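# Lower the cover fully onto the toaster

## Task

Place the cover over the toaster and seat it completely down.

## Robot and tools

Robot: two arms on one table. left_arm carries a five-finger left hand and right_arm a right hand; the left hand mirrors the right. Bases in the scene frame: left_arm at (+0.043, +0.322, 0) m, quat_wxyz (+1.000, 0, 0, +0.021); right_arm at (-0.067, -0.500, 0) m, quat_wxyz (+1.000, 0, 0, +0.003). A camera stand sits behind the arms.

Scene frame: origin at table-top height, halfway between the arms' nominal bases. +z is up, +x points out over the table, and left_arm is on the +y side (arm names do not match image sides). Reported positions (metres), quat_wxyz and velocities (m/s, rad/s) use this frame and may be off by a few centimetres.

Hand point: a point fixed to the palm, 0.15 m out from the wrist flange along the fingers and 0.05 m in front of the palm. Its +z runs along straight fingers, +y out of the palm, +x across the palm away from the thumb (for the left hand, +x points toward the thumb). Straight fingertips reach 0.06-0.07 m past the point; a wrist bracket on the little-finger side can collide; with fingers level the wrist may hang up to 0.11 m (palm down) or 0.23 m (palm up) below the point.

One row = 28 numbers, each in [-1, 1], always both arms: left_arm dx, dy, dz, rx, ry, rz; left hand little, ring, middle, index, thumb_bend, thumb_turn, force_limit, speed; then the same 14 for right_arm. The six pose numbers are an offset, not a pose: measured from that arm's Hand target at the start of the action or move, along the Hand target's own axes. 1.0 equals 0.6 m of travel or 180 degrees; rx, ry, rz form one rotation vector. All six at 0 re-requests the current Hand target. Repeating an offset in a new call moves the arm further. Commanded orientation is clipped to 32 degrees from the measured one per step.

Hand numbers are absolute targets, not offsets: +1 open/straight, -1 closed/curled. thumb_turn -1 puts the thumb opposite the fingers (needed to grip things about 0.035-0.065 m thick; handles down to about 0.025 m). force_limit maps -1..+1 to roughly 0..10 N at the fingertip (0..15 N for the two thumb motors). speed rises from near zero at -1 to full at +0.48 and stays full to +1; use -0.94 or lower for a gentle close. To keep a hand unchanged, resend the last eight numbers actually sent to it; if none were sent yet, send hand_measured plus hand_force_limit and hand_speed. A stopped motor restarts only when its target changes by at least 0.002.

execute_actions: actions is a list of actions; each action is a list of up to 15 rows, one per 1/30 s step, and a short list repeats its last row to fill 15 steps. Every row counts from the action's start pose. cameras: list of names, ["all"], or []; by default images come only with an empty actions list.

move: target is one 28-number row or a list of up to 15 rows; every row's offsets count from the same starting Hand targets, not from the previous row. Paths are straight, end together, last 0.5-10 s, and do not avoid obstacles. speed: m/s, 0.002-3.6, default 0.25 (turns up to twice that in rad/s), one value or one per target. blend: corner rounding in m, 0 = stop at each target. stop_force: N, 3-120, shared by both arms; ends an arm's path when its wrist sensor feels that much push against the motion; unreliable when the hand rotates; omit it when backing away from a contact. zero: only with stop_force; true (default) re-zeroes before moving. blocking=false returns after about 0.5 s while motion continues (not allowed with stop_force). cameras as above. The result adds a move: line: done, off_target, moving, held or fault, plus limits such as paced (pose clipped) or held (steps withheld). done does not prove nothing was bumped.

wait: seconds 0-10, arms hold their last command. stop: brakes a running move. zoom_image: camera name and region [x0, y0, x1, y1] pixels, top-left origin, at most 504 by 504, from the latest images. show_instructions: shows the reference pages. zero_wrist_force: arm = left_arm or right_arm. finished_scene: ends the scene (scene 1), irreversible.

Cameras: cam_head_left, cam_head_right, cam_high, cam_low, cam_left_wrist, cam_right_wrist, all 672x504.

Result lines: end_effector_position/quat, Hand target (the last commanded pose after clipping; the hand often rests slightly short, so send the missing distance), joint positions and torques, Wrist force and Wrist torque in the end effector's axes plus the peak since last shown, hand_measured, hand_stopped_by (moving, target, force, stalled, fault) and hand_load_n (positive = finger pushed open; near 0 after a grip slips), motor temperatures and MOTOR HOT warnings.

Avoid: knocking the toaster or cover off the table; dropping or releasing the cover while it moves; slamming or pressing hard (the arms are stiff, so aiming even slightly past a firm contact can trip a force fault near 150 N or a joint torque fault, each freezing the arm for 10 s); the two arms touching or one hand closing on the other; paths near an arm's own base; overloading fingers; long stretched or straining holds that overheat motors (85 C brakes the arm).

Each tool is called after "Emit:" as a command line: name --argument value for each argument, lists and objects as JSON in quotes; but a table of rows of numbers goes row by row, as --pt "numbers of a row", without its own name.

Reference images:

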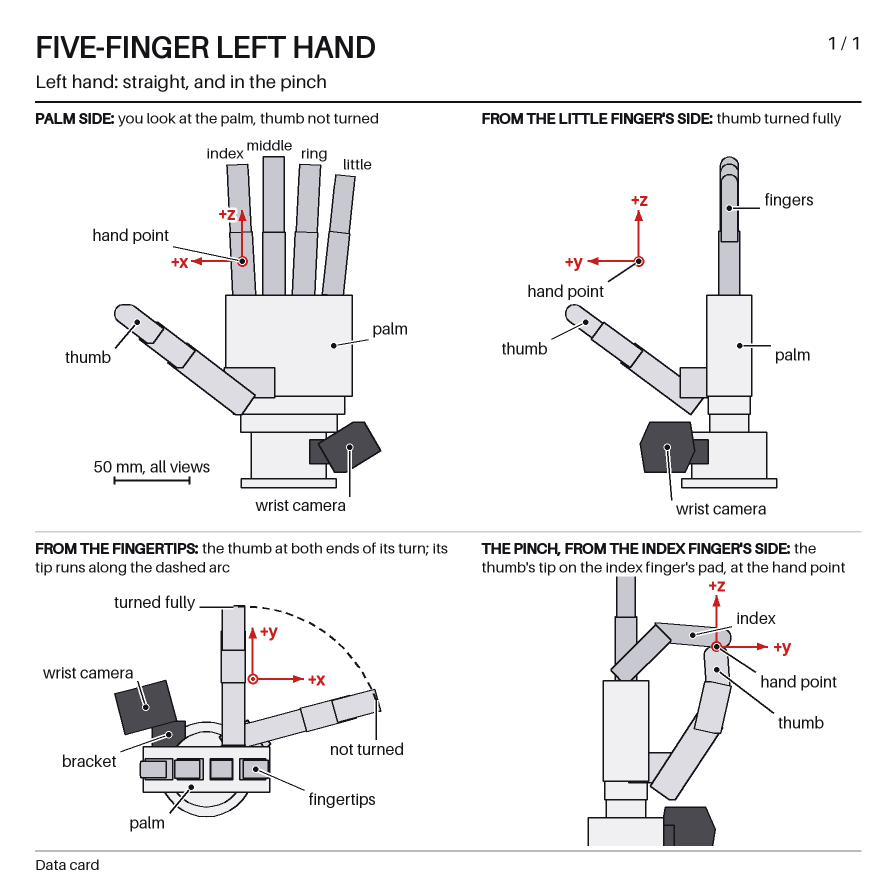

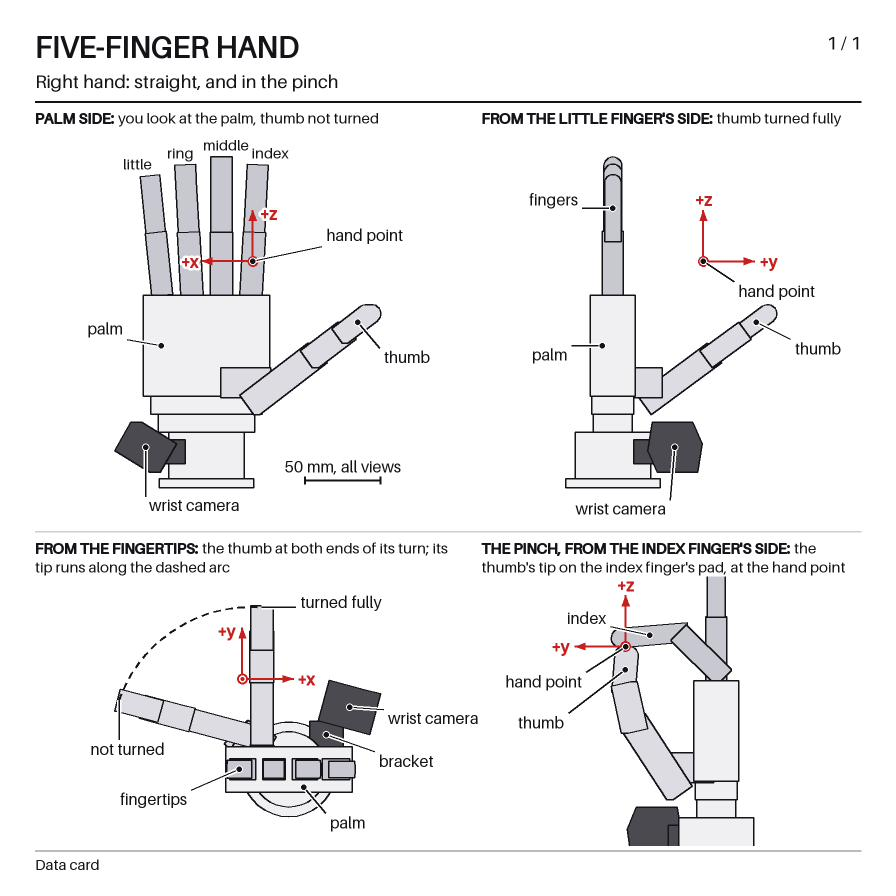

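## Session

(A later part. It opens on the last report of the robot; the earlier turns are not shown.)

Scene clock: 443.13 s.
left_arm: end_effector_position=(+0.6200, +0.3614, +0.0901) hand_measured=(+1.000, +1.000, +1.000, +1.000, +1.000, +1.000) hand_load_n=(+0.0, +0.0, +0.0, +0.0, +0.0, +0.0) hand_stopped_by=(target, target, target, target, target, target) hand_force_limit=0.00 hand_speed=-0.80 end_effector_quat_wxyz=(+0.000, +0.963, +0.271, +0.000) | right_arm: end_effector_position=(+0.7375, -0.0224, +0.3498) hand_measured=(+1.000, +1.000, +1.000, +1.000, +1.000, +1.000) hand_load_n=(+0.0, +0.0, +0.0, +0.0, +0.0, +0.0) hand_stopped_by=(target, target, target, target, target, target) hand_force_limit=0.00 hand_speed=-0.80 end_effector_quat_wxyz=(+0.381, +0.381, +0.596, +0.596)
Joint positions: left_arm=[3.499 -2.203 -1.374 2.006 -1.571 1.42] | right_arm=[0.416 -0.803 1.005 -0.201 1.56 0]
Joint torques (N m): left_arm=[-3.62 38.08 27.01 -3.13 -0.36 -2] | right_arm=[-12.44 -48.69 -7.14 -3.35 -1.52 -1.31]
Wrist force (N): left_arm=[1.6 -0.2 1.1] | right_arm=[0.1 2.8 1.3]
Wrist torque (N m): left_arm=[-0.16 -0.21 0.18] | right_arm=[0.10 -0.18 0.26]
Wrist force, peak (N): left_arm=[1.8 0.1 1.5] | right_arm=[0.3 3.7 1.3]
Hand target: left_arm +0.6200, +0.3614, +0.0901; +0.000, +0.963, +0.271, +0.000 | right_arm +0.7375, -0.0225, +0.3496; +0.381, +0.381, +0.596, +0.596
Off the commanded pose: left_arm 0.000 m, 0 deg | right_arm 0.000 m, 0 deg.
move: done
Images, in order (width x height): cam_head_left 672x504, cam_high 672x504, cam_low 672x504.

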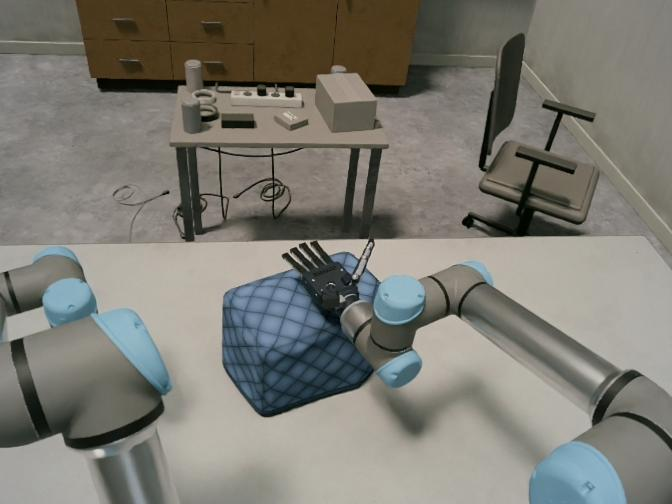

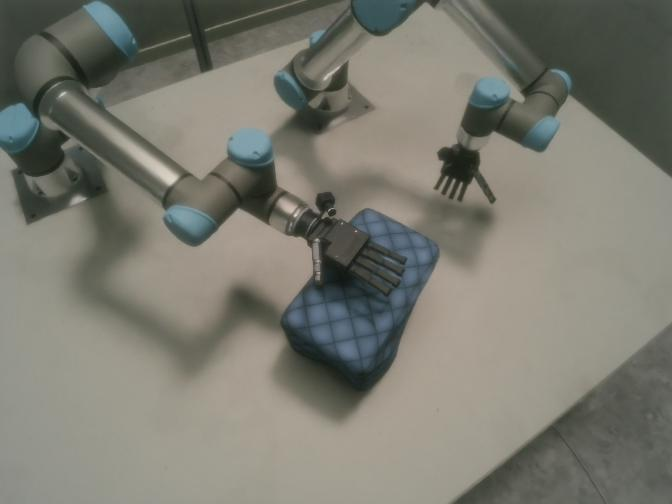

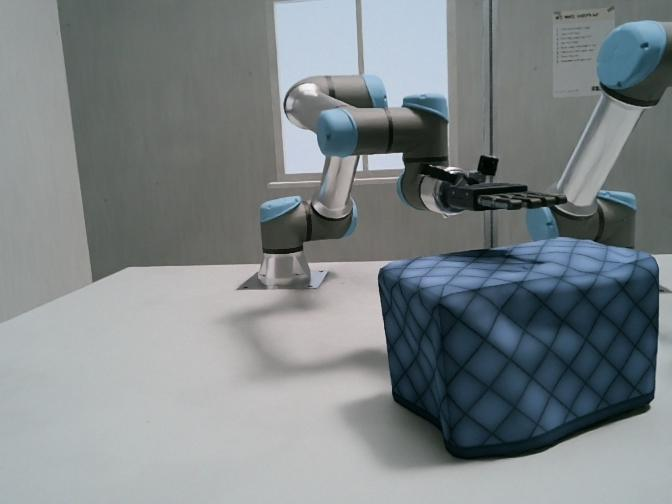

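Emit:
move --target '[0,0,0,0,0,0,1,1,1,1,1,1,0,-0.8,-0.1167,0,0,0,0,0,1,1,1,1,1,1,0,-0.8]' --speed 0.2

Emit:
move --target '[0,0,0,0,0,0,1,1,1,1,1,1,0,-0.8,0,-0.16,0,0,0,0,1,1,1,1,1,1,0,-0.8]' --speed 0.03 --stop_force 8 --cameras '["cam_head_left","cam_high","cam_low"]'

Scene clock: 448.60 s.
left_arm: end_effector_position=(+0.6200, +0.3614, +0.0901) hand_measured=(+1.000, +1.000, +1.000, +1.000, +1.000, +1.000) hand_load_n=(+0.0, +0.0, +0.0, +0.0, +0.0, +0.0) hand_stopped_by=(target, target, target, target, target, target) hand_force_limit=0.00 hand_speed=-0.80 end_effector_quat_wxyz=(+0.000, +0.963, +0.271, +0.000) | right_arm: end_effector_position=(+0.7669, -0.0858, +0.3496) hand_measured=(+1.000, +1.000, +1.000, +1.000, +1.000, +1.000) hand_load_n=(+0.0, +0.0, +0.0, +0.0, +0.0, +0.0) hand_stopped_by=(target, target, target, target, target, target) hand_force_limit=0.00 hand_speed=-0.80 end_effector_quat_wxyz=(+0.381, +0.381, +0.596, +0.596)
Joint positions: left_arm=[3.499 -2.203 -1.374 2.006 -1.571 1.42] | right_arm=[0.313 -0.828 1.05 -0.221 1.456 0]
Joint torques (N m): left_arm=[-3.42 38.21 26.67 -3.04 -0.35 -2.02] | right_arm=[-12.74 -61.82 -7.8 -3.24 -1.21 -1.64]
Wrist force (N): left_arm=[1.8 0.3 1.1] | right_arm=[0.1 2.9 1.1]
Wrist torque (N m): left_arm=[-0.09 -0.24 0.18] | right_arm=[0.14 -0.16 0.26]
Wrist force, peak (N): left_arm=[1.9 0.1 1.6] | right_arm=[0.3 3.1 1.4]
Hand target: left_arm +0.6200, +0.3614, +0.0901; +0.000, +0.963, +0.271, +0.000 | right_arm +0.7670, -0.0860, +0.3496; +0.381, +0.381, +0.596, +0.596
Off the commanded pose: left_arm 0.000 m, 0 deg | right_arm 0.000 m, 0 deg.
move: done

Scene clock: 452.27 s.
left_arm: end_effector_position=(+0.6200, +0.3614, +0.0901) hand_measured=(+1.000, +1.000, +1.000, +1.000, +1.000, +1.000) hand_load_n=(+0.0, +0.0, +0.0, +0.0, +0.0, +0.0) hand_stopped_by=(target, target, target, target, target, target) hand_force_limit=0.00 hand_speed=-0.80 end_effector_quat_wxyz=(+0.000, +0.963, +0.271, +0.000) | right_arm: end_effector_position=(+0.7669, -0.0860, +0.2835) hand_measured=(+1.000, +1.000, +1.000, +1.000, +1.000, +1.000) hand_load_n=(+0.0, +0.0, +0.0, +0.0, +0.0, -0.5) hand_stopped_by=(target, target, target, target, target, target) hand_force_limit=0.00 hand_speed=-0.80 end_effector_quat_wxyz=(+0.381, +0.381, +0.596, +0.596)
Joint positions: left_arm=[3.499 -2.203 -1.374 2.006 -1.571 1.42] | right_arm=[0.312 -0.778 1.136 -0.357 1.456 0]
Joint torques (N m): left_arm=[-3.29 38.5 27.2 -2.95 -0.31 -1.75] | right_arm=[-10.33 -59.74 -31.53 -0.02 -0.46 -1.22]
Wrist force (N): left_arm=[1.4 0.1 1.1] | right_arm=[0.2 5.9 2.1]
Wrist torque (N m): left_arm=[-0.13 -0.20 0.16] | right_arm=[0.14 -0.19 0.35]
Wrist force, peak (N): left_arm=[2.2 0.1 1.4] | right_arm=[-0.1 27.6 -5.6]
Hand target: left_arm +0.6200, +0.3614, +0.0901; +0.000, +0.963, +0.271, +0.000 | right_arm +0.7669, -0.0860, +0.2835; +0.381, +0.381, +0.596, +0.596 (not the last commanded pose)
Off the commanded pose: left_arm 0.000 m, 0 deg | right_arm 0.030 m, 0 deg.
move: contact (right_arm)
Images, in order (width x height): cam_head_left 672x504, cam_high 672x504, cam_low 672x504.

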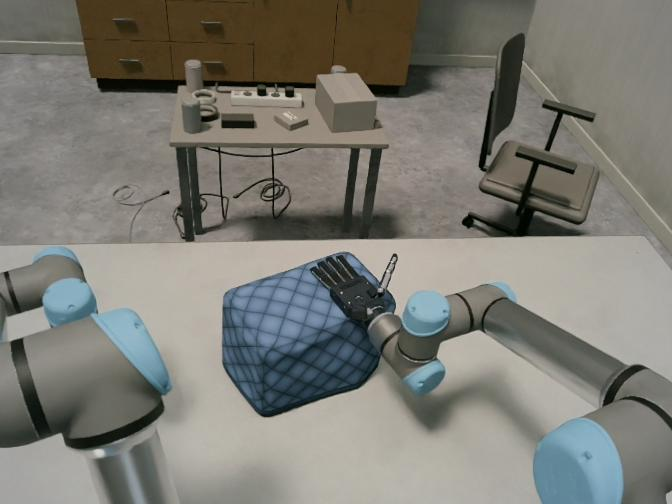

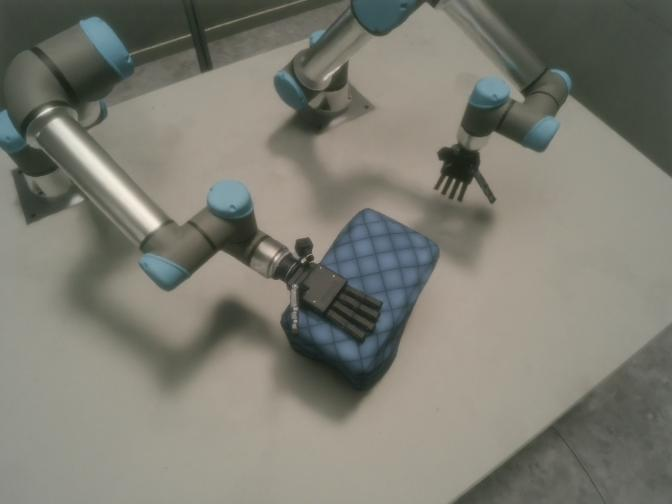

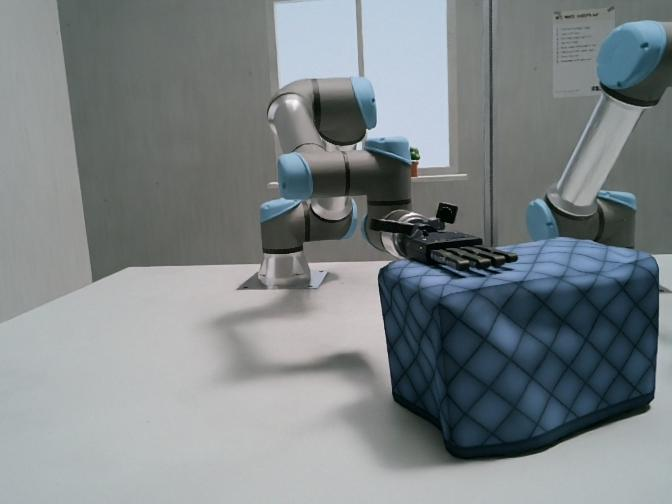

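Emit:
zoom_image --camera "cam_low" --region '[360, 220, 672, 480]'

Emit:
zoom_image --camera "cam_head_left" --region '[200, 240, 410, 430]'

Scaled by 1.615 from the camera's 672x504 image, which has a finer 960x720 frame.

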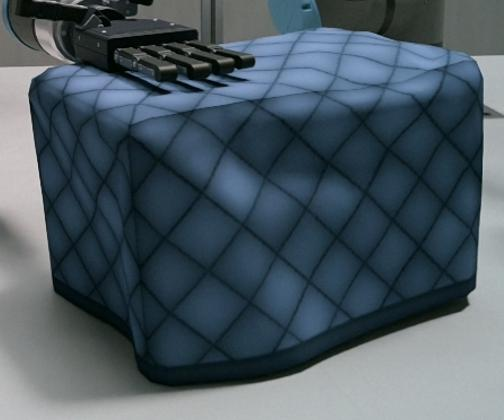

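Scaled by 2.400 from the camera's 672x504 image, which has a finer 960x720 frame.

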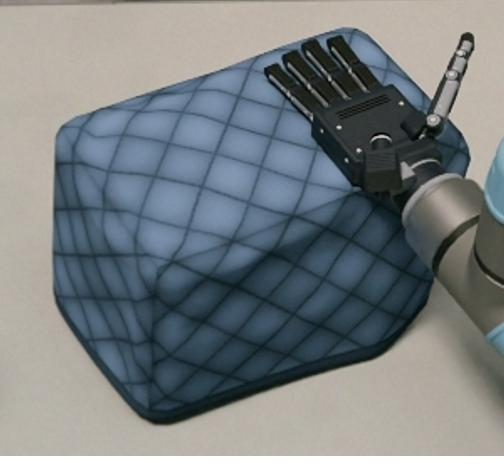

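Emit:
move --pt "0 0 0 0 0 0 1 1 1 1 1 1 0 -0.8 0 0.06 0 0 0 0 1 1 1 1 1 1 0 -0.8" --pt "0 0 0 0 0 0 1 1 1 1 1 1 0 -0.8 0.19 0.06 0.02 0 0 0 1 1 1 1 1 1 0 -0.8" --speed 0.15 --cameras '["cam_high","cam_low","cam_head_left"]'

Emit:
move --target '[0,0,0,0,0,0,1,1,1,1,1,1,0,-0.8,0,-0.11,0,0,0,0,1,1,1,1,1,1,0,-0.8]' --speed 0.02 --stop_force 6 --cameras '["cam_head_left","cam_high","cam_low"]'

Scene clock: 464.13 s.
left_arm: end_effector_position=(+0.6200, +0.3614, +0.0901) hand_measured=(+1.000, +1.000, +1.000, +1.000, +1.000, +1.000) hand_load_n=(+0.0, +0.0, +0.0, +0.0, +0.0, +0.0) hand_stopped_by=(target, target, target, target, target, target) hand_force_limit=0.00 hand_speed=-0.80 end_effector_quat_wxyz=(+0.000, +0.963, +0.271, +0.000) | right_arm: end_effector_position=(+0.7299, +0.0224, +0.3195) hand_measured=(+1.000, +1.000, +1.000, +1.000, +1.000, +1.000) hand_load_n=(+0.0, +0.0, +0.0, +0.0, +0.0, +0.0) hand_stopped_by=(target, target, target, target, target, target) hand_force_limit=0.00 hand_speed=-0.80 end_effector_quat_wxyz=(+0.381, +0.381, +0.596, +0.596)
Joint positions: left_arm=[3.499 -2.203 -1.374 2.006 -1.571 1.42] | right_arm=[0.479 -0.726 0.945 -0.218 1.623 0]
Joint torques (N m): left_arm=[-3.67 38.91 26.51 -2.86 -0.29 -1.86] | right_arm=[13.63 -51.47 -34.25 -0.02 2.08 1.75]
Wrist force (N): left_arm=[1.8 0.2 1.4] | right_arm=[0.0 2.8 1.2]
Wrist torque (N m): left_arm=[-0.13 -0.24 0.18] | right_arm=[0.10 -0.18 0.27]
Wrist force, peak (N): left_arm=[2.0 0.2 1.4] | right_arm=[0.3 6.7 2.4]
Hand target: left_arm +0.6200, +0.3614, +0.0901; +0.000, +0.963, +0.271, +0.000 | right_arm +0.7299, +0.0225, +0.3195; +0.381, +0.381, +0.596, +0.596
Off the commanded pose: left_arm 0.000 m, 0 deg | right_arm 0.000 m, 0 deg.
move: done
Images, in order (width x height): cam_head_left 672x504, cam_high 672x504, cam_low 672x504.

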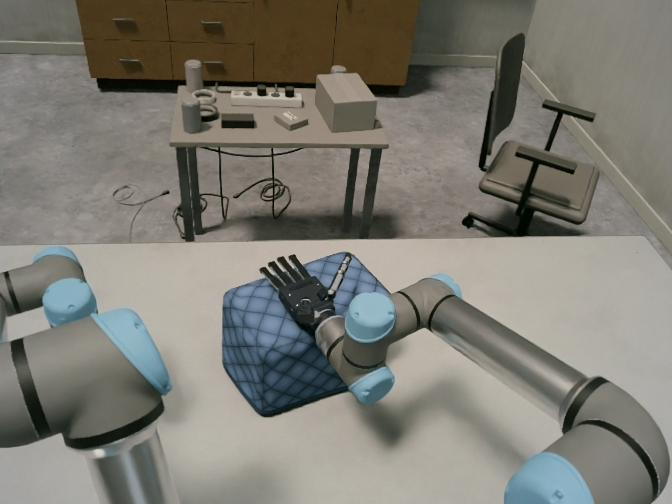

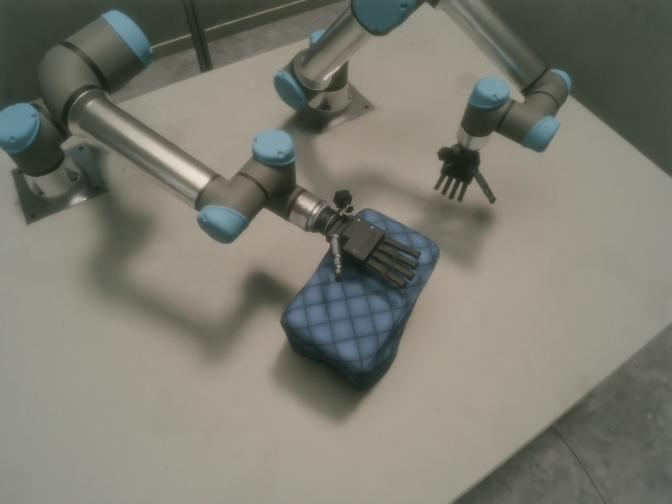

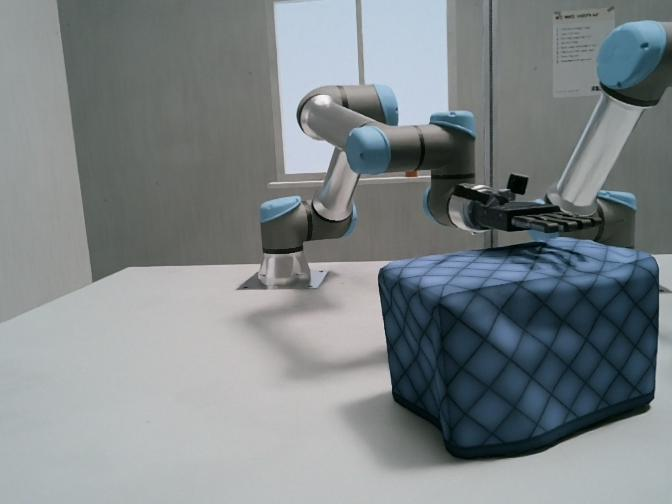

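Scene clock: 467.33 s.
left_arm: end_effector_position=(+0.6200, +0.3614, +0.0901) hand_measured=(+1.000, +1.000, +1.000, +1.000, +1.000, +1.000) hand_load_n=(+0.0, +0.0, +0.0, +0.0, +0.0, +0.0) hand_stopped_by=(target, target, target, target, target, target) hand_force_limit=0.00 hand_speed=-0.80 end_effector_quat_wxyz=(+0.000, +0.963, +0.271, +0.000) | right_arm: end_effector_position=(+0.7299, +0.0225, +0.2837) hand_measured=(+1.000, +1.000, +1.000, +1.000, +1.000, +1.000) hand_load_n=(+0.0, +0.5, +0.0, +0.0, +0.0, +0.0) hand_stopped_by=(target, target, target, target, target, target) hand_force_limit=0.00 hand_speed=-0.80 end_effector_quat_wxyz=(+0.381, +0.381, +0.596, +0.596)
Joint positions: left_arm=[3.499 -2.203 -1.374 2.006 -1.571 1.42] | right_arm=[0.479 -0.7 0.991 -0.291 1.623 0]
Joint torques (N m): left_arm=[-2.45 38.86 27.15 -2.78 -0.2 -1.87] | right_arm=[10.64 -63.71 -31.7 0.13 1.73 1.72]
Wrist force (N): left_arm=[1.5 -0.2 1.3] | right_arm=[-0.1 4.0 1.7]
Wrist torque (N m): left_arm=[-0.17 -0.20 0.17] | right_arm=[0.08 -0.20 0.32]
Wrist force, peak (N): left_arm=[1.9 0.2 1.5] | right_arm=[0.4 18.0 -1.3]
Hand target: left_arm +0.6200, +0.3614, +0.0901; +0.000, +0.963, +0.271, +0.000 | right_arm +0.7299, +0.0225, +0.2837; +0.381, +0.381, +0.596, +0.596 (not the last commanded pose)
Off the commanded pose: left_arm 0.000 m, 0 deg | right_arm 0.030 m, 0 deg.
move: contact (right_arm)
Images, in order (width x height): cam_head_left 672x504, cam_high 672x504, cam_low 672x504.

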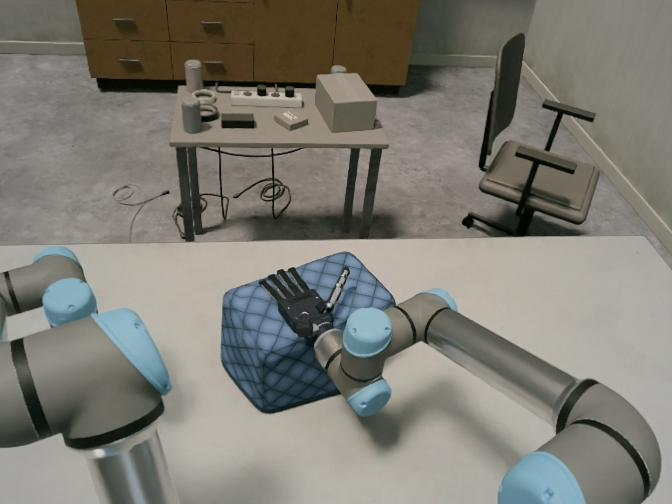

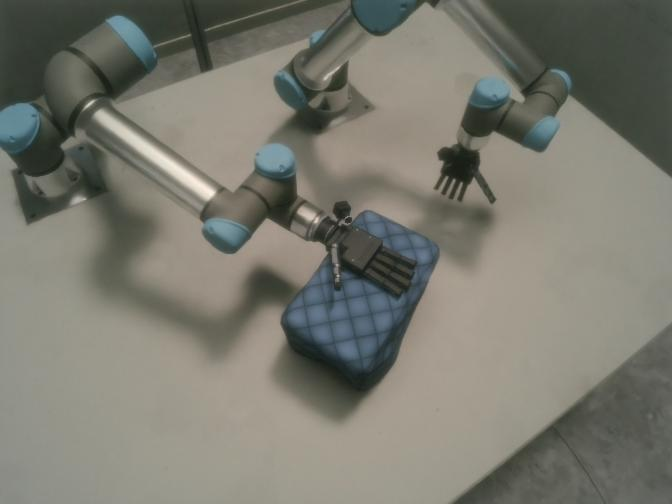

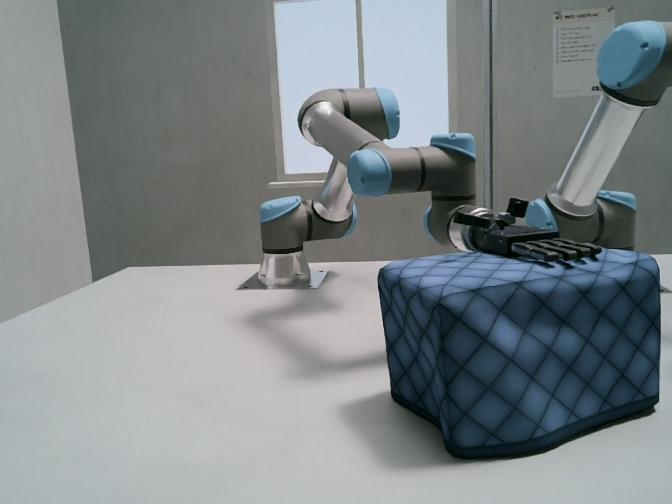

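Emit:
move --pt "0 0 0 0 0 0 1 1 1 1 1 1 0 -0.8 0 0.12 0 0 0 0 1 1 1 1 1 1 0 -0.8" --pt "0 0 0 0 0 0 1 1 1 1 1 1 0 -0.8 -0.3 0.2 -0.45 0 0 0 1 1 1 1 1 1 0 -0.8" --speed 0.2 --cameras '["cam_high","cam_low","cam_head_left","cam_right_wrist"]'

Emit:
zoom_image --camera "cam_low" --region '[360, 220, 672, 480]'

Emit:
zoom_image --camera "cam_head_left" --region '[200, 240, 410, 430]'

Emit:
zoom_image --camera "cam_high" --region '[250, 190, 470, 410]'

Scene clock: 475.87 s.
left_arm: end_effector_position=(+0.6200, +0.3614, +0.0901) hand_measured=(+1.000, +1.000, +1.000, +1.000, +1.000, +1.000) hand_load_n=(+0.0, +0.0, +0.0, +0.0, +0.0, +0.0) hand_stopped_by=(target, target, target, target, target, target) hand_force_limit=0.00 hand_speed=-0.80 end_effector_quat_wxyz=(+0.000, +0.963, +0.271, +0.000) | right_arm: end_effector_position=(+0.5607, -0.2542, +0.4039) hand_measured=(+1.000, +1.000, +1.000, +1.000, +1.000, +1.000) hand_load_n=(+0.0, +0.0, +0.0, +0.0, +0.0, +0.0) hand_stopped_by=(target, target, target, target, target, target) hand_force_limit=0.00 hand_speed=-0.80 end_effector_quat_wxyz=(+0.381, +0.381, +0.596, +0.596)
Joint positions: left_arm=[3.499 -2.203 -1.374 2.006 -1.571 1.42] | right_arm=[0.083 -1.486 1.857 -0.37 1.226 0]
Joint torques (N m): left_arm=[-2.29 39.28 26.79 -2.77 -0.31 -1.89] | right_arm=[-12.43 -31.33 -7.6 0.29 -1.8 -1.53]
Wrist force (N): left_arm=[1.5 -0.2 1.2] | right_arm=[0.2 2.8 1.4]
Wrist torque (N m): left_arm=[-0.18 -0.21 0.18] | right_arm=[0.12 -0.24 0.36]
Wrist force, peak (N): left_arm=[2.2 0.0 1.3] | right_arm=[0.4 5.2 1.9]
Hand target: left_arm +0.6200, +0.3614, +0.0901; +0.000, +0.963, +0.271, +0.000 | right_arm +0.5606, -0.2543, +0.4040; +0.381, +0.381, +0.596, +0.596
Off the commanded pose: left_arm 0.000 m, 0 deg | right_arm 0.000 m, 0 deg.
move: done
Images, in order (width x height): cam_head_left 672x504, cam_high 672x504, cam_low 672x504, cam_right_wrist 672x504.

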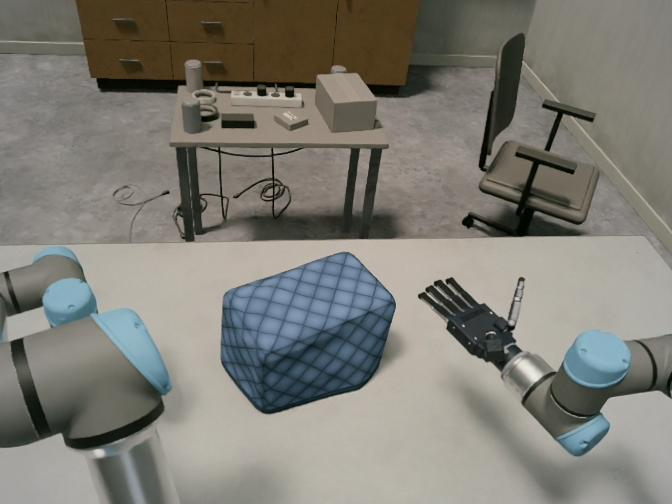

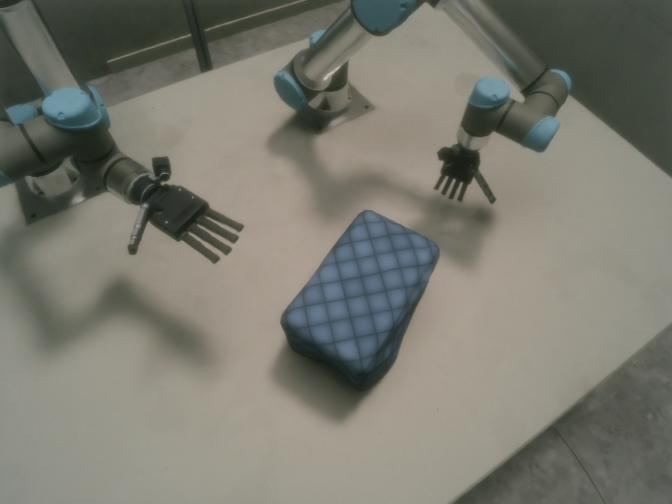

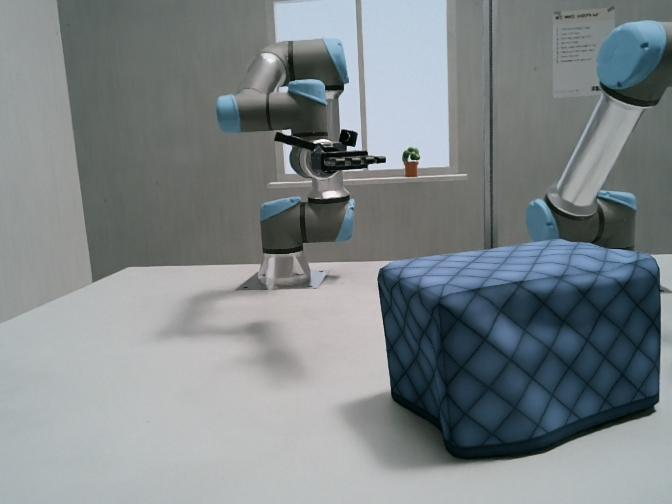

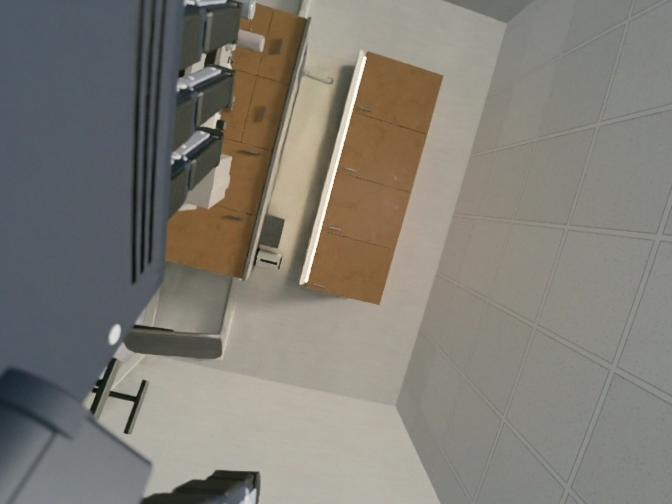

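Scaled by 1.615 from the camera's 672x504 image, which has a finer 960x720 frame.

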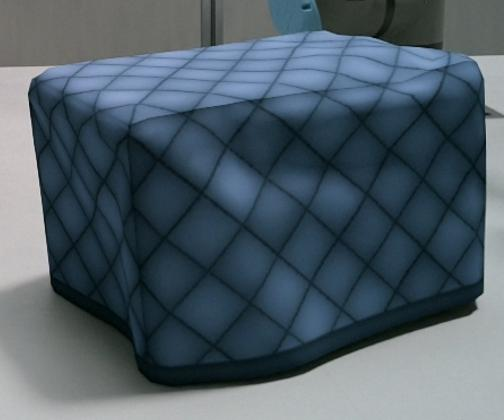

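Scaled by 2.400 from the camera's 672x504 image, which has a finer 960x720 frame.

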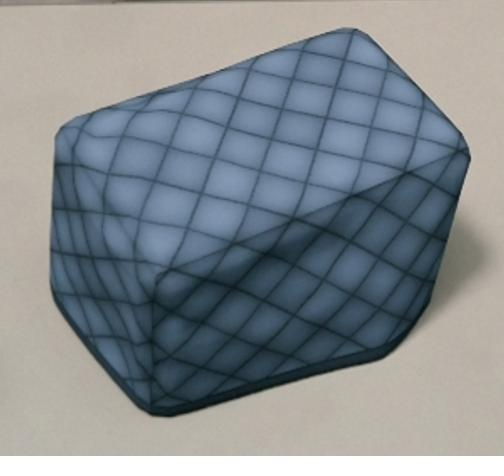

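Scaled by 2.291 from the camera's 672x504 image, which has a finer 960x720 frame.

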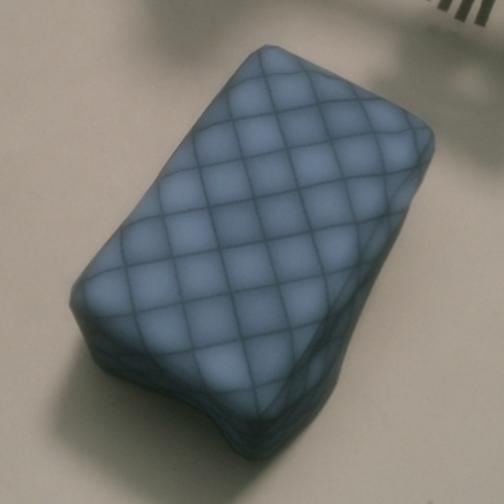

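Emit:
move --target '[0,0,0,0,0,0,1,1,1,1,1,1,0,-0.8,0.2167,-0.27,-0.12,0,0,0.5,1,1,1,1,1,1,0,-0.8]' --speed 0.25 --cameras '["cam_head_left","cam_high","cam_right_wrist"]'

Scene clock: 508.27 s.
left_arm: end_effector_position=(+0.6200, +0.3614, +0.0901) hand_measured=(+1.000, +1.000, +1.000, +1.000, +1.000, +1.000) hand_load_n=(+0.0, +0.0, +0.0, -0.5, +0.0, +0.0) hand_stopped_by=(target, target, target, target, target, target) hand_force_limit=0.00 hand_speed=-0.80 end_effector_quat_wxyz=(+0.000, +0.963, +0.271, +0.000) | right_arm: end_effector_position=(+0.4405, -0.1666, +0.2421) hand_measured=(+1.000, +1.000, +1.000, +1.000, +1.000, +1.000) hand_load_n=(+0.0, +0.0, +0.0, +0.0, +0.0, +0.0) hand_stopped_by=(target, target, target, target, target, target) hand_force_limit=0.00 hand_speed=-0.80 end_effector_quat_wxyz=(-0.152, +0.691, +0.152, +0.690)
Joint positions: left_arm=[3.499 -2.203 -1.374 2.006 -1.571 1.42] | right_arm=[0.472 -1.504 2.08 -0.575 1.615 1.57]
Joint torques (N m): left_arm=[-1.34 40.25 26.8 -2.72 -0.05 -1.95] | right_arm=[11.77 -17.26 -4.33 -3.1 1.91 1.84]
Wrist force (N): left_arm=[1.6 0.1 1.2] | right_arm=[1.9 0.3 1.1]
Wrist torque (N m): left_arm=[-0.12 -0.22 0.17] | right_arm=[-0.20 -0.35 0.30]
Wrist force, peak (N): left_arm=[2.0 -0.2 1.7] | right_arm=[0.2 3.0 1.6]
Hand target: left_arm +0.6200, +0.3614, +0.0901; +0.000, +0.963, +0.271, +0.000 | right_arm +0.4405, -0.1666, +0.2420; -0.152, +0.691, +0.152, +0.690
Off the commanded pose: left_arm 0.000 m, 0 deg | right_arm 0.000 m, 0 deg.
move: done
Images, in order (width x height): cam_head_left 672x504, cam_high 672x504, cam_right_wrist 672x504.

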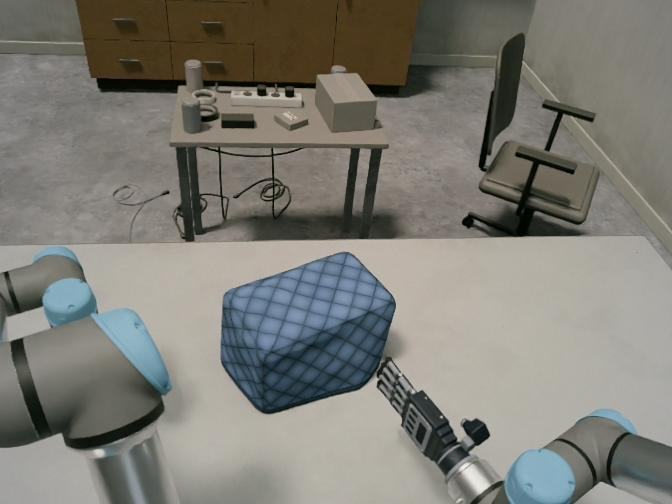

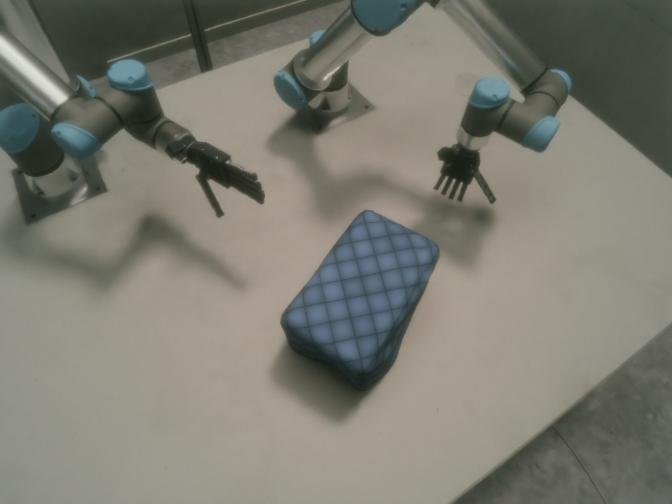

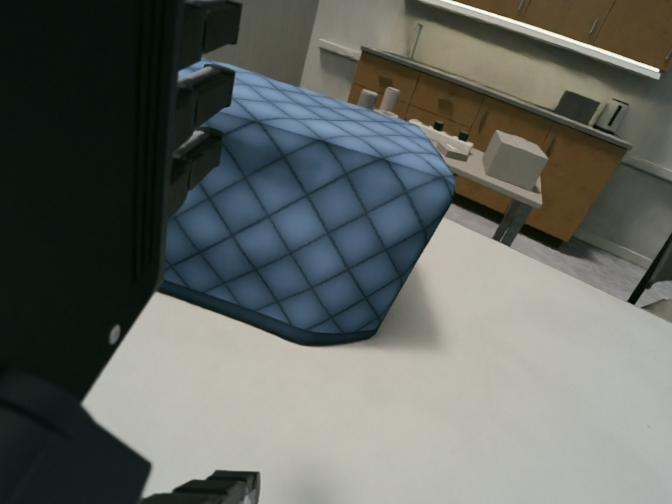

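Emit:
move --target '[0,0,0,0,0,0,1,1,1,1,1,1,0,-0.8,0,0.44,-0.03,0,0,-0.5,1,1,1,1,1,1,0,-0.8]' --speed 0.4

Emit:
move --target '[0,0,0,0,0,0,1,1,1,1,1,1,0,-0.8,0,0,0,0,0,-0.5,1,1,1,1,1,1,0,-0.8]' --speed 0.4

Emit:
move --target '[0,0,0,0,0,0,1,1,1,1,1,1,0,-0.8,0.12,0.1,0.58,0,0,0,1,1,1,1,1,1,0,-0.8]' --speed 0.25 --cameras '["cam_head_left","cam_high","cam_low","cam_left_wrist"]'

Scene clock: 531.57 s.
left_arm: end_effector_position=(+0.6200, +0.3614, +0.0901) hand_measured=(+1.000, +1.000, +1.000, +1.000, +1.000, +1.000) hand_load_n=(+0.0, +0.0, +0.0, +0.0, +0.0, +0.0) hand_stopped_by=(target, target, target, target, target, target) hand_force_limit=0.00 hand_speed=-0.80 end_effector_quat_wxyz=(+0.000, +0.963, +0.271, +0.000) | right_arm: end_effector_position=(+0.5351, -0.4137, +0.2421) hand_measured=(+1.000, +1.000, +1.000, +1.000, +1.000, +1.000) hand_load_n=(+0.0, +0.0, +0.0, +0.0, +0.0, +0.0) hand_stopped_by=(target, target, target, target, target, target) hand_force_limit=0.00 hand_speed=-0.80 end_effector_quat_wxyz=(+0.381, +0.381, +0.596, +0.596)
Joint positions: left_arm=[3.499 -2.203 -1.374 2.006 -1.571 1.42] | right_arm=[-0.358 -1.377 2.238 -0.861 0.786 -0.001]
Joint torques (N m): left_arm=[-1.59 40.89 27.52 -2.67 -0.07 -1.86] | right_arm=[-15.26 -17.05 -27.65 0.35 -1.45 -1.29]
Wrist force (N): left_arm=[1.9 0.1 1.1] | right_arm=[0.4 2.8 1.5]
Wrist torque (N m): left_arm=[-0.13 -0.26 0.19] | right_arm=[0.10 -0.29 0.37]
Wrist force, peak (N): left_arm=[1.9 0.3 1.6] | right_arm=[0.3 3.0 1.5]
Hand target: left_arm +0.6200, +0.3614, +0.0901; +0.000, +0.963, +0.271, +0.000 | right_arm +0.5351, -0.4137, +0.2421; +0.381, +0.381, +0.596, +0.596
Off the commanded pose: left_arm 0.000 m, 0 deg | right_arm 0.000 m, 0 deg.
move: done

Scene clock: 534.37 s.
left_arm: end_effector_position=(+0.6200, +0.3614, +0.0901) hand_measured=(+1.000, +1.000, +1.000, +1.000, +1.000, +1.000) hand_load_n=(+0.0, +0.0, +0.0, -0.5, +0.0, +0.0) hand_stopped_by=(target, target, target, target, target, target) hand_force_limit=0.00 hand_speed=-0.80 end_effector_quat_wxyz=(+0.000, +0.963, +0.271, +0.000) | right_arm: end_effector_position=(+0.5351, -0.4137, +0.2421) hand_measured=(+1.000, +1.000, +1.000, +1.000, +1.000, +1.000) hand_load_n=(+0.0, +0.0, +0.0, +0.0, +0.0, +0.0) hand_stopped_by=(target, target, target, target, target, target) hand_force_limit=0.00 hand_speed=-0.80 end_effector_quat_wxyz=(+0.690, -0.152, +0.691, +0.152)
Joint positions: left_arm=[3.499 -2.203 -1.374 2.006 -1.571 1.42] | right_arm=[-0.521 -1.342 2.085 -0.742 0.622 -1.572]
Joint torques (N m): left_arm=[-1.59 40.53 26.76 -2.56 -0.1 -1.88] | right_arm=[-11.74 -34.99 -28.28 0.64 -1.61 -1.65]
Wrist force (N): left_arm=[1.5 0.0 1.4] | right_arm=[-1.1 0.5 2.4]
Wrist torque (N m): left_arm=[-0.16 -0.20 0.17] | right_arm=[-0.23 -0.09 -0.08]
Wrist force, peak (N): left_arm=[1.9 0.1 1.6] | right_arm=[0.6 3.0 1.5]
Hand target: left_arm +0.6200, +0.3614, +0.0901; +0.000, +0.963, +0.271, +0.000 | right_arm +0.5351, -0.4137, +0.2421; +0.690, -0.152, +0.691, +0.152
Off the commanded pose: left_arm 0.000 m, 0 deg | right_arm 0.000 m, 0 deg.
move: done

Scene clock: 536.70 s.
left_arm: end_effector_position=(+0.6200, +0.3614, +0.0901) hand_measured=(+1.000, +1.000, +1.000, +1.000, +1.000, +1.000) hand_load_n=(+0.0, +0.0, +0.0, +0.0, +0.0, +0.0) hand_stopped_by=(target, target, target, target, target, target) hand_force_limit=0.00 hand_speed=-0.80 end_effector_quat_wxyz=(+0.000, +0.963, +0.271, +0.000) | right_arm: end_effector_position=(+0.8256, -0.2131, +0.1697) hand_measured=(+1.000, +1.000, +1.000, +1.000, +1.000, +1.000) hand_load_n=(+0.0, +0.0, +0.0, +0.0, +0.0, +0.0) hand_stopped_by=(target, target, target, target, target, target) hand_force_limit=0.00 hand_speed=-0.80 end_effector_quat_wxyz=(+0.690, -0.152, +0.691, +0.152)
Joint positions: left_arm=[3.499 -2.203 -1.374 2.006 -1.571 1.42] | right_arm=[-0.016 -0.641 1.112 -0.47 1.128 -1.571]
Joint torques (N m): left_arm=[-1.1 41.01 26.93 -2.58 -0.1 -1.89] | right_arm=[11.61 -51.83 -31.74 0.51 1.9 -1.58]
Wrist force (N): left_arm=[1.5 0.0 1.2] | right_arm=[-1.0 0.5 2.3]
Wrist torque (N m): left_arm=[-0.15 -0.20 0.17] | right_arm=[-0.23 -0.11 -0.06]
Wrist force, peak (N): left_arm=[2.0 0.1 1.6] | right_arm=[-1.0 0.4 2.9]
Hand target: left_arm +0.6200, +0.3614, +0.0901; +0.000, +0.963, +0.271, +0.000 | right_arm +0.8256, -0.2131, +0.1697; +0.690, -0.152, +0.691, +0.152
Off the commanded pose: left_arm 0.000 m, 0 deg | right_arm 0.000 m, 0 deg.
move: done
Images, in order (width x height): cam_head_left 672x504, cam_high 672x504, cam_low 672x504, cam_left_wrist 672x504.

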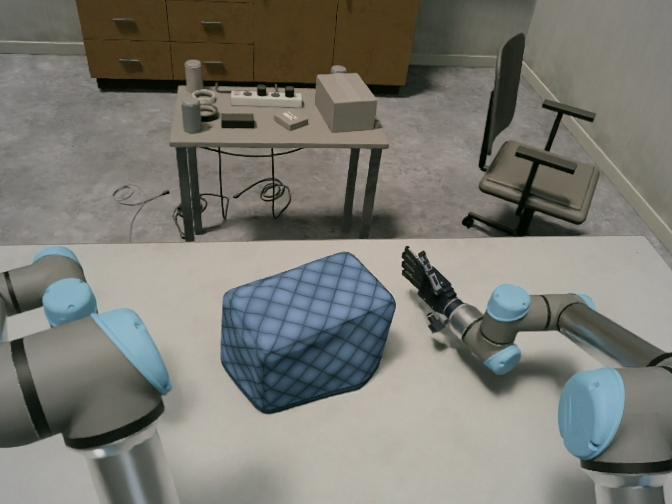

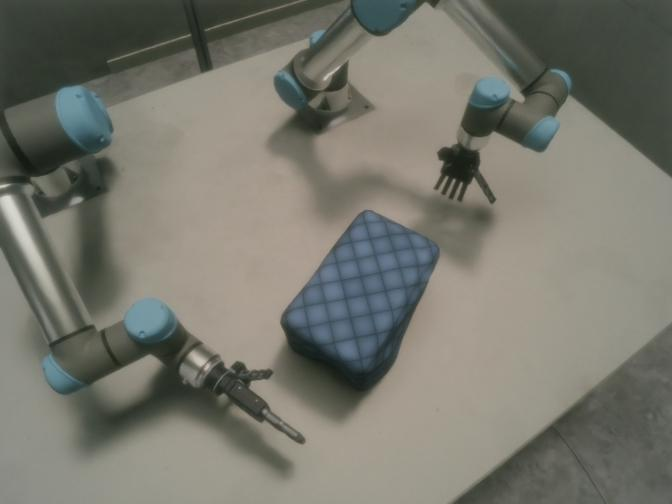

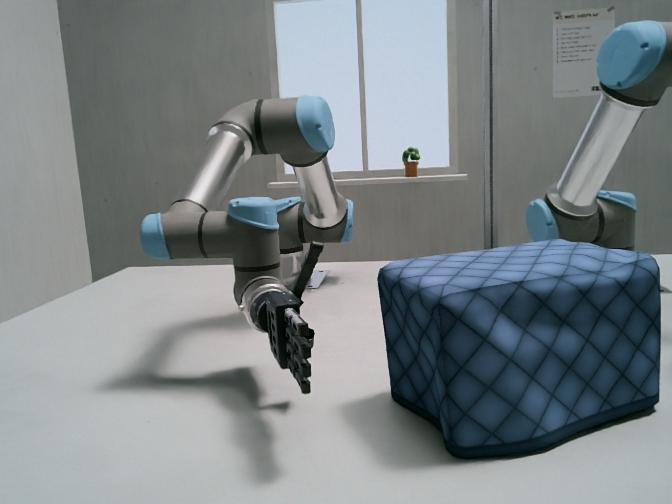

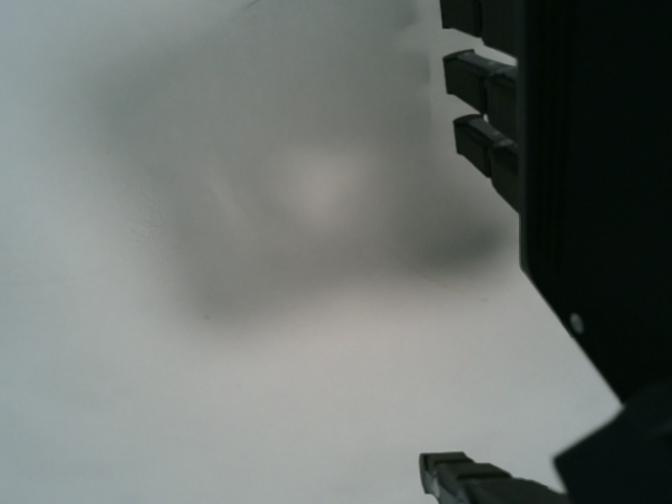

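Emit:
move --target '[0,0,0,0,0,0,1,1,1,1,1,1,0,-0.8,0,0.25,0,0,0,0,1,1,1,1,1,1,0,-0.8]' --speed 0.04 --stop_force 5 --cameras '["cam_head_left","cam_high","cam_low"]'

Emit:
zoom_image --camera "cam_low" --region '[360, 220, 672, 480]'

Emit:
zoom_image --camera "cam_head_left" --region '[200, 240, 410, 430]'

Scene clock: 546.17 s.
left_arm: end_effector_position=(+0.6200, +0.3614, +0.0901) hand_measured=(+1.000, +1.000, +1.000, +1.000, +1.000, +1.000) hand_load_n=(+0.0, +0.0, +0.0, +0.0, +0.0, +0.0) hand_stopped_by=(target, target, target, target, target, target) hand_force_limit=0.00 hand_speed=-0.80 end_effector_quat_wxyz=(+0.000, +0.963, +0.271, +0.000) | right_arm: end_effector_position=(+0.7690, -0.0909, +0.1697) hand_measured=(+1.000, +1.000, +1.000, +1.000, +1.000, +1.000) hand_load_n=(+0.0, +0.0, +0.0, +0.0, -0.5, +0.0) hand_stopped_by=(target, target, target, target, target, target) hand_force_limit=0.00 hand_speed=-0.80 end_effector_quat_wxyz=(+0.690, -0.152, +0.691, +0.152)
Joint positions: left_arm=[3.499 -2.203 -1.374 2.006 -1.571 1.42] | right_arm=[0.171 -0.689 1.207 -0.516 1.314 -1.571]
Joint torques (N m): left_arm=[-0.39 40.82 26.91 -2.47 0.09 -1.86] | right_arm=[-10.08 -48.41 -30.07 0.64 -2.29 -1.72]
Wrist force (N): left_arm=[1.9 0.3 1.1] | right_arm=[-3.9 -3.0 1.3]
Wrist torque (N m): left_arm=[-0.08 -0.26 0.18] | right_arm=[-0.44 0.11 -0.09]
Wrist force, peak (N): left_arm=[2.1 0.2 1.5] | right_arm=[-5.3 -17.0 -0.3]
Hand target: left_arm +0.6200, +0.3614, +0.0901; +0.000, +0.963, +0.271, +0.000 | right_arm +0.7690, -0.0909, +0.1697; +0.690, -0.152, +0.691, +0.152 (not the last commanded pose)
Off the commanded pose: left_arm 0.000 m, 0 deg | right_arm 0.015 m, 0 deg.
move: contact (right_arm)
Images, in order (width x height): cam_head_left 672x504, cam_high 672x504, cam_low 672x504.

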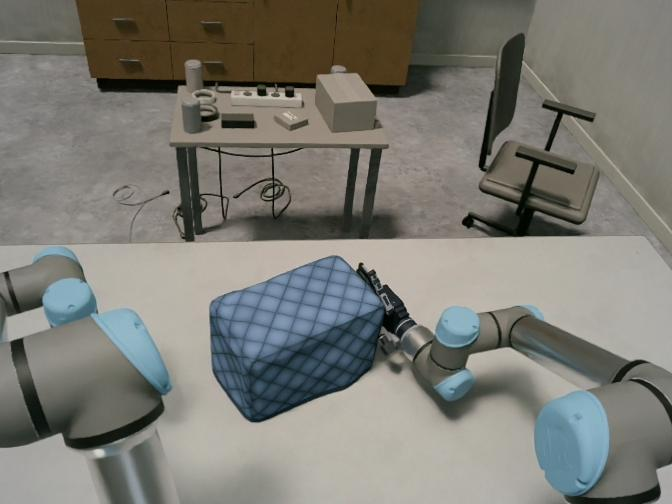

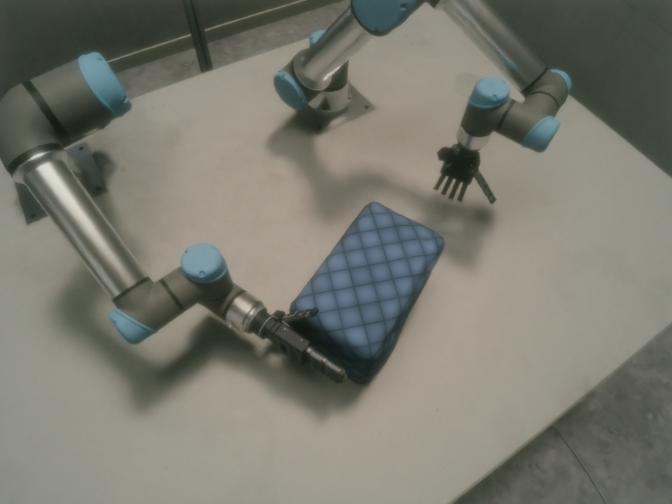

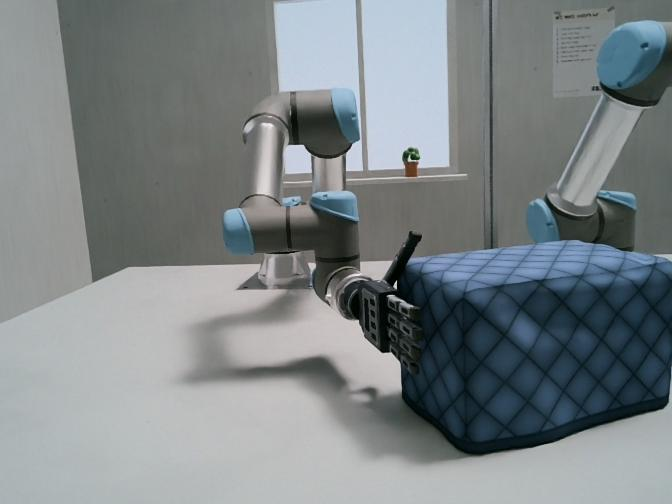

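Scaled by 1.615 from the camera's 672x504 image, which has a finer 960x720 frame.

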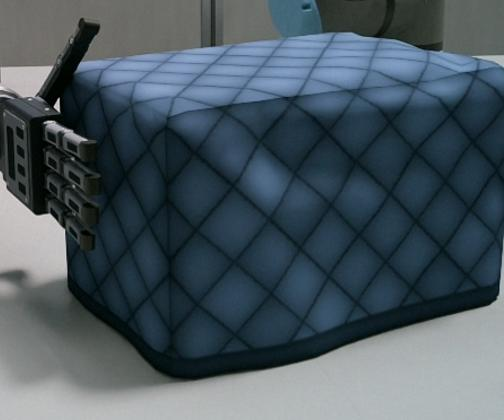

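Scaled by 2.400 from the camera's 672x504 image, which has a finer 960x720 frame.

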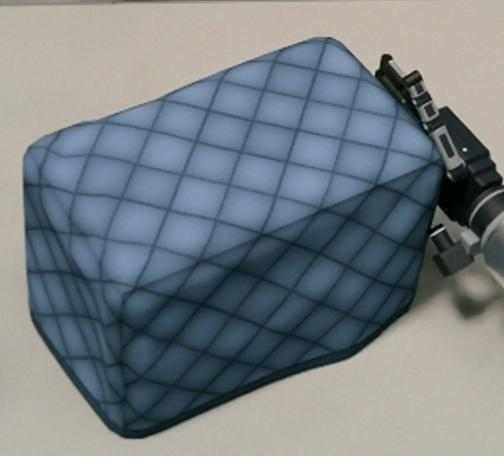

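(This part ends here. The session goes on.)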